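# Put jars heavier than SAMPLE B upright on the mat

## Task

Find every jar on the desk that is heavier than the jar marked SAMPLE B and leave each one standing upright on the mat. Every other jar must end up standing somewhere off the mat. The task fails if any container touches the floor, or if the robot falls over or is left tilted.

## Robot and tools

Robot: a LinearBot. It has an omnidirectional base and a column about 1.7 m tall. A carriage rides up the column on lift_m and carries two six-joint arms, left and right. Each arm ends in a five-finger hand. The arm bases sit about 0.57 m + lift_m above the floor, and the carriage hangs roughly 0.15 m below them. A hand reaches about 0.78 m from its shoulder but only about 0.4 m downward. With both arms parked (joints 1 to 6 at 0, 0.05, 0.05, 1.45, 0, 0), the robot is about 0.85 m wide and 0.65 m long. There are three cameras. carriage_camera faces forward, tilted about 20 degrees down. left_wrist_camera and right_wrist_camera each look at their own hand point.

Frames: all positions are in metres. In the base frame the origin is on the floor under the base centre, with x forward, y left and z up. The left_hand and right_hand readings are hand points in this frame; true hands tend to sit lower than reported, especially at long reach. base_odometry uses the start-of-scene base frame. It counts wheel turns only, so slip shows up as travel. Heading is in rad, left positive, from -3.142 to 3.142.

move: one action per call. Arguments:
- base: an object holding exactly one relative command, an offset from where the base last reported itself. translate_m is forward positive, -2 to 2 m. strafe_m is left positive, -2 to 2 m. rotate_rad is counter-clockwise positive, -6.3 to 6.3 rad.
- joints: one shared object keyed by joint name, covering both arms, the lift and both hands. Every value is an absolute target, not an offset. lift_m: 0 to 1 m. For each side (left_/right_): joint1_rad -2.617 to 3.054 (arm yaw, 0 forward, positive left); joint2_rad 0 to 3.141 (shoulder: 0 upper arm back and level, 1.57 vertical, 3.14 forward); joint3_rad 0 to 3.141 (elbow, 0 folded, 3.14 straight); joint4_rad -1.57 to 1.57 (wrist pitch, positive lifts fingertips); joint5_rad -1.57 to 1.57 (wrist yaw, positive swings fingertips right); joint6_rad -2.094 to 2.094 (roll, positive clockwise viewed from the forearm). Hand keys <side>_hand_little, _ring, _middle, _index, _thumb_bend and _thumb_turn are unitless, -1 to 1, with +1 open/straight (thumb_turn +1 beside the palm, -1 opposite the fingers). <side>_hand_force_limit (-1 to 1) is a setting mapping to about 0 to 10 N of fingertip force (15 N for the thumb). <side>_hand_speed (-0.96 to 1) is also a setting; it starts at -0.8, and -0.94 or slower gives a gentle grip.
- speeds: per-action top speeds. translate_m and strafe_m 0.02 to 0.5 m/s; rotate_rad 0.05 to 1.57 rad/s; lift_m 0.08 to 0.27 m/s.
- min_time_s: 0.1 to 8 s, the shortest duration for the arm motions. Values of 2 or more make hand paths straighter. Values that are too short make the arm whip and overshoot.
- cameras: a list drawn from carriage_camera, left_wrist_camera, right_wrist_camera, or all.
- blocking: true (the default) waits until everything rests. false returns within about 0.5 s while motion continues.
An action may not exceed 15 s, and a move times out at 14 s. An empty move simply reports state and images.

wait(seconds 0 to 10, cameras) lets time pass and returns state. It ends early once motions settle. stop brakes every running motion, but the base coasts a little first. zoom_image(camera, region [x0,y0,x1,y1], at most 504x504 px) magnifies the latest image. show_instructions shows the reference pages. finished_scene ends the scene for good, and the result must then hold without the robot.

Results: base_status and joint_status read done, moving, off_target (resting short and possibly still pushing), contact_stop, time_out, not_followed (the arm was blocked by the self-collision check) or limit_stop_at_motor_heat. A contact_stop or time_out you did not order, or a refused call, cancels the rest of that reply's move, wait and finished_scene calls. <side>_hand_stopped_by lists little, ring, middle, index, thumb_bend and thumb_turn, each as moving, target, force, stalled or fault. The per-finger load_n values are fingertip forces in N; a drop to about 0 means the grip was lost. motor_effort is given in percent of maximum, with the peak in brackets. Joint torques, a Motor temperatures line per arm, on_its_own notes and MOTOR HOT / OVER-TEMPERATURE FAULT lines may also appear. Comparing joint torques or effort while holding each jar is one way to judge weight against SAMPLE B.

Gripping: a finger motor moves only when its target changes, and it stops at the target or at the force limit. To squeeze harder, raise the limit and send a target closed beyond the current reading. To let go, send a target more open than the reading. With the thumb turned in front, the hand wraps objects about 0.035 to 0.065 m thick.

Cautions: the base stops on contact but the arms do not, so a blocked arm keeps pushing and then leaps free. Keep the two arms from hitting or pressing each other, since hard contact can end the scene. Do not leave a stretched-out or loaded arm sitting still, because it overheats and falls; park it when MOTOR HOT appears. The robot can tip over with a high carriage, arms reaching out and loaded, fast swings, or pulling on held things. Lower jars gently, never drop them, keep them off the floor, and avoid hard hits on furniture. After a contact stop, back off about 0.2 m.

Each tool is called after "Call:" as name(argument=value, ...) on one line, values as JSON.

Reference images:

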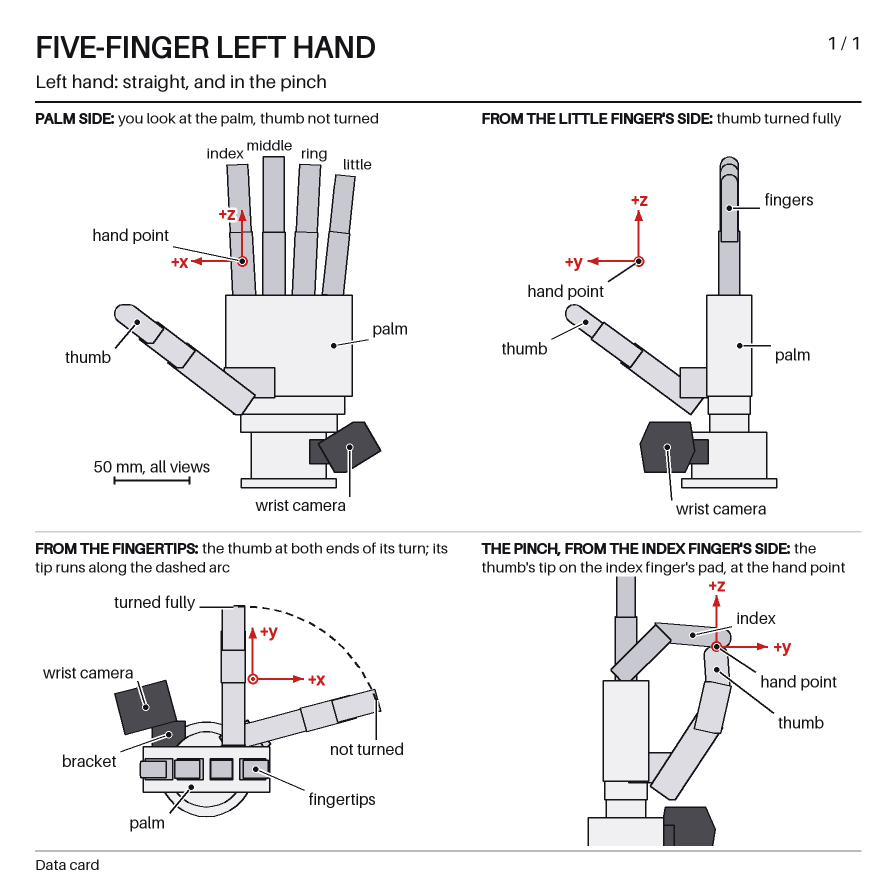

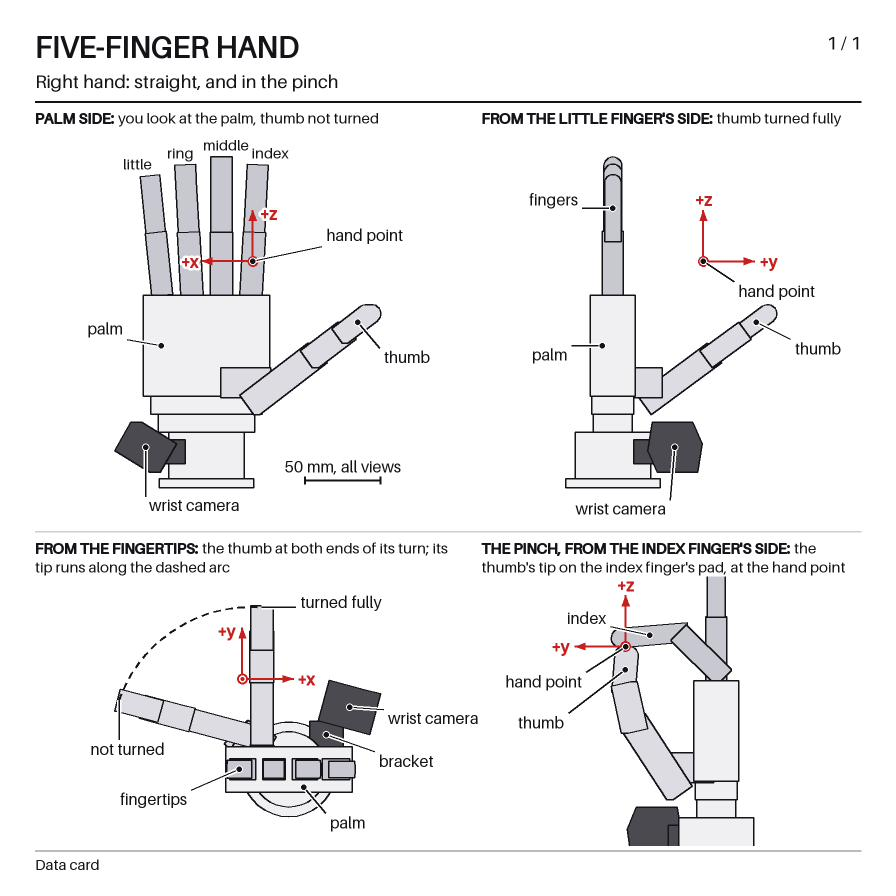

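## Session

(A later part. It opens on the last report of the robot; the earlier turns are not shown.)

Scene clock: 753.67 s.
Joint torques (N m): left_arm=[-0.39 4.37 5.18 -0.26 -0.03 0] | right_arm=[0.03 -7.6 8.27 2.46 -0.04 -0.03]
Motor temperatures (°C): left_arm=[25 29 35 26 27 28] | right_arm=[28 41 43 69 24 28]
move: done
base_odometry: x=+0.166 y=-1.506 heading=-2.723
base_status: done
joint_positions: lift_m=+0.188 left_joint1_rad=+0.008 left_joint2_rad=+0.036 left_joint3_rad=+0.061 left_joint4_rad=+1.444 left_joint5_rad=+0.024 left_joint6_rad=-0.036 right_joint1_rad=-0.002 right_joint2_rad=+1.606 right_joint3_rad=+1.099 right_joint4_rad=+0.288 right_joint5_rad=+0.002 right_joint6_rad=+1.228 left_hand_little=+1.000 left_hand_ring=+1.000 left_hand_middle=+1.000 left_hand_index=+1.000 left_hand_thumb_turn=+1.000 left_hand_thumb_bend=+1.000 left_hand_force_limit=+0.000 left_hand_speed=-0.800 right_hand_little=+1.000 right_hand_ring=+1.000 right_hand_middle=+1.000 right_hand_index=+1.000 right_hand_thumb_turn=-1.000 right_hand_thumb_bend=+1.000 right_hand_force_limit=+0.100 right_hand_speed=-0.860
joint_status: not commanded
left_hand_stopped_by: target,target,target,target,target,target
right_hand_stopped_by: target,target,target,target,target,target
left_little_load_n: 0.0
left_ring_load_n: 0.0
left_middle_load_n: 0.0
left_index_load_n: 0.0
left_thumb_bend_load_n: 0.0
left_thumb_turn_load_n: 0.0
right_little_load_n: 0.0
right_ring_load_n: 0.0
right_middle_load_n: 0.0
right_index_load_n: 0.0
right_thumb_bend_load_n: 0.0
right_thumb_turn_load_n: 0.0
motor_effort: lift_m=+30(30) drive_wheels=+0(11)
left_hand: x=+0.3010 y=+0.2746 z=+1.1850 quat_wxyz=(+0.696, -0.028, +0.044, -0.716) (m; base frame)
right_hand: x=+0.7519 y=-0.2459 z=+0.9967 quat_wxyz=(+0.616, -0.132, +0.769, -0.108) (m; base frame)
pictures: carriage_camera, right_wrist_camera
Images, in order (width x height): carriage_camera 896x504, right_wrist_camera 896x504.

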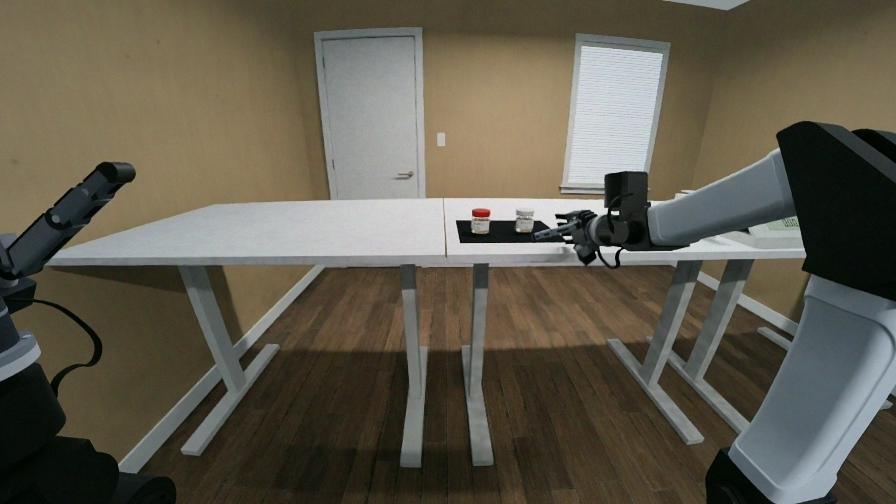

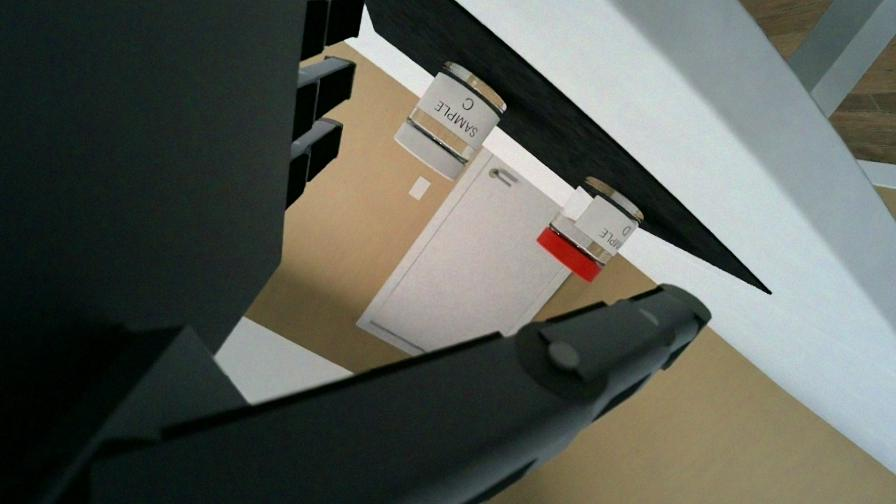

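Call:
move(joints={"lift_m": 0.45}, cameras=["carriage_camera"])

Call:
zoom_image(camera="carriage_camera", region=[420, 220, 800, 380])

Scene clock: 757.97 s.
Joint torques (N m): left_arm=[-0.38 4.42 5.14 -0.25 -0.04 0] | right_arm=[0.34 -7.68 8.44 2.41 -0.01 -0.04]
Motor temperatures (°C): left_arm=[25 29 35 26 27 28] | right_arm=[28 41 43 69 24 28]
move: done
base_odometry: x=+0.166 y=-1.506 heading=-2.723
base_status: not commanded
joint_positions: lift_m=+0.450 left_joint1_rad=+0.008 left_joint2_rad=+0.036 left_joint3_rad=+0.061 left_joint4_rad=+1.444 left_joint5_rad=+0.024 left_joint6_rad=-0.036 right_joint1_rad=-0.002 right_joint2_rad=+1.606 right_joint3_rad=+1.099 right_joint4_rad=+0.296 right_joint5_rad=+0.002 right_joint6_rad=+1.228 left_hand_little=+1.000 left_hand_ring=+1.000 left_hand_middle=+1.000 left_hand_index=+1.000 left_hand_thumb_turn=+1.000 left_hand_thumb_bend=+1.000 left_hand_force_limit=+0.000 left_hand_speed=-0.800 right_hand_little=+1.000 right_hand_ring=+1.000 right_hand_middle=+1.000 right_hand_index=+1.000 right_hand_thumb_turn=-1.000 right_hand_thumb_bend=+1.000 right_hand_force_limit=+0.100 right_hand_speed=-0.860
joint_status: all done
left_hand_stopped_by: target,target,target,target,target,target
right_hand_stopped_by: target,target,target,target,target,target
left_little_load_n: 0.0
left_ring_load_n: 0.0
left_middle_load_n: 0.0
left_index_load_n: 0.0
left_thumb_bend_load_n: 0.0
left_thumb_turn_load_n: 0.0
right_little_load_n: 0.0
right_ring_load_n: 0.0
right_middle_load_n: 0.0
right_index_load_n: 0.0
right_thumb_bend_load_n: -0.5
right_thumb_turn_load_n: 0.0
motor_effort: lift_m=+29(38) drive_wheels=+0(2)
left_hand: x=+0.3010 y=+0.2746 z=+1.4470 quat_wxyz=(+0.696, -0.028, +0.044, -0.716) (m; base frame)
right_hand: x=+0.7523 y=-0.2459 z=+1.2607 quat_wxyz=(+0.619, -0.131, +0.767, -0.109) (m; base frame)
pictures: carriage_camera
Images, in order (width x height): carriage_camera 896x504.

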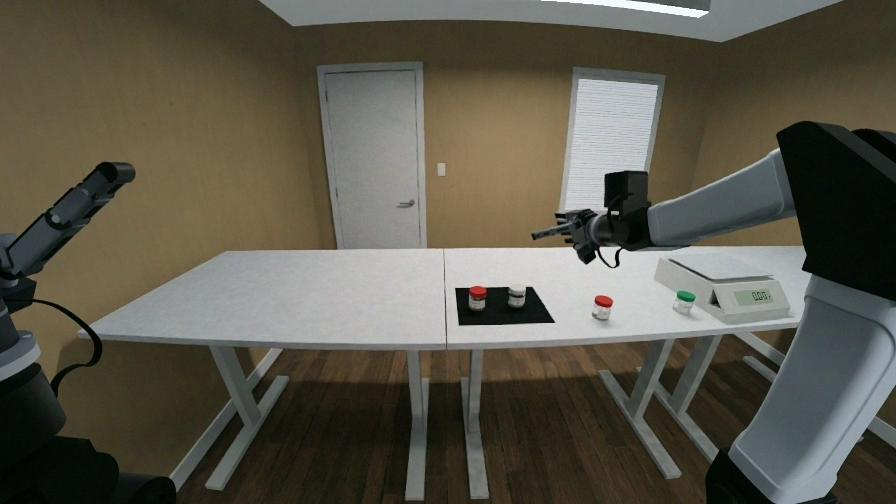

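Scaled by 1.326 from the camera's 896x504 image, which has a finer 1280x720 frame.

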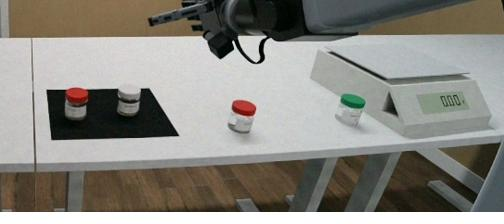

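Call:
finished_scene()

The scene is finished: the task was done.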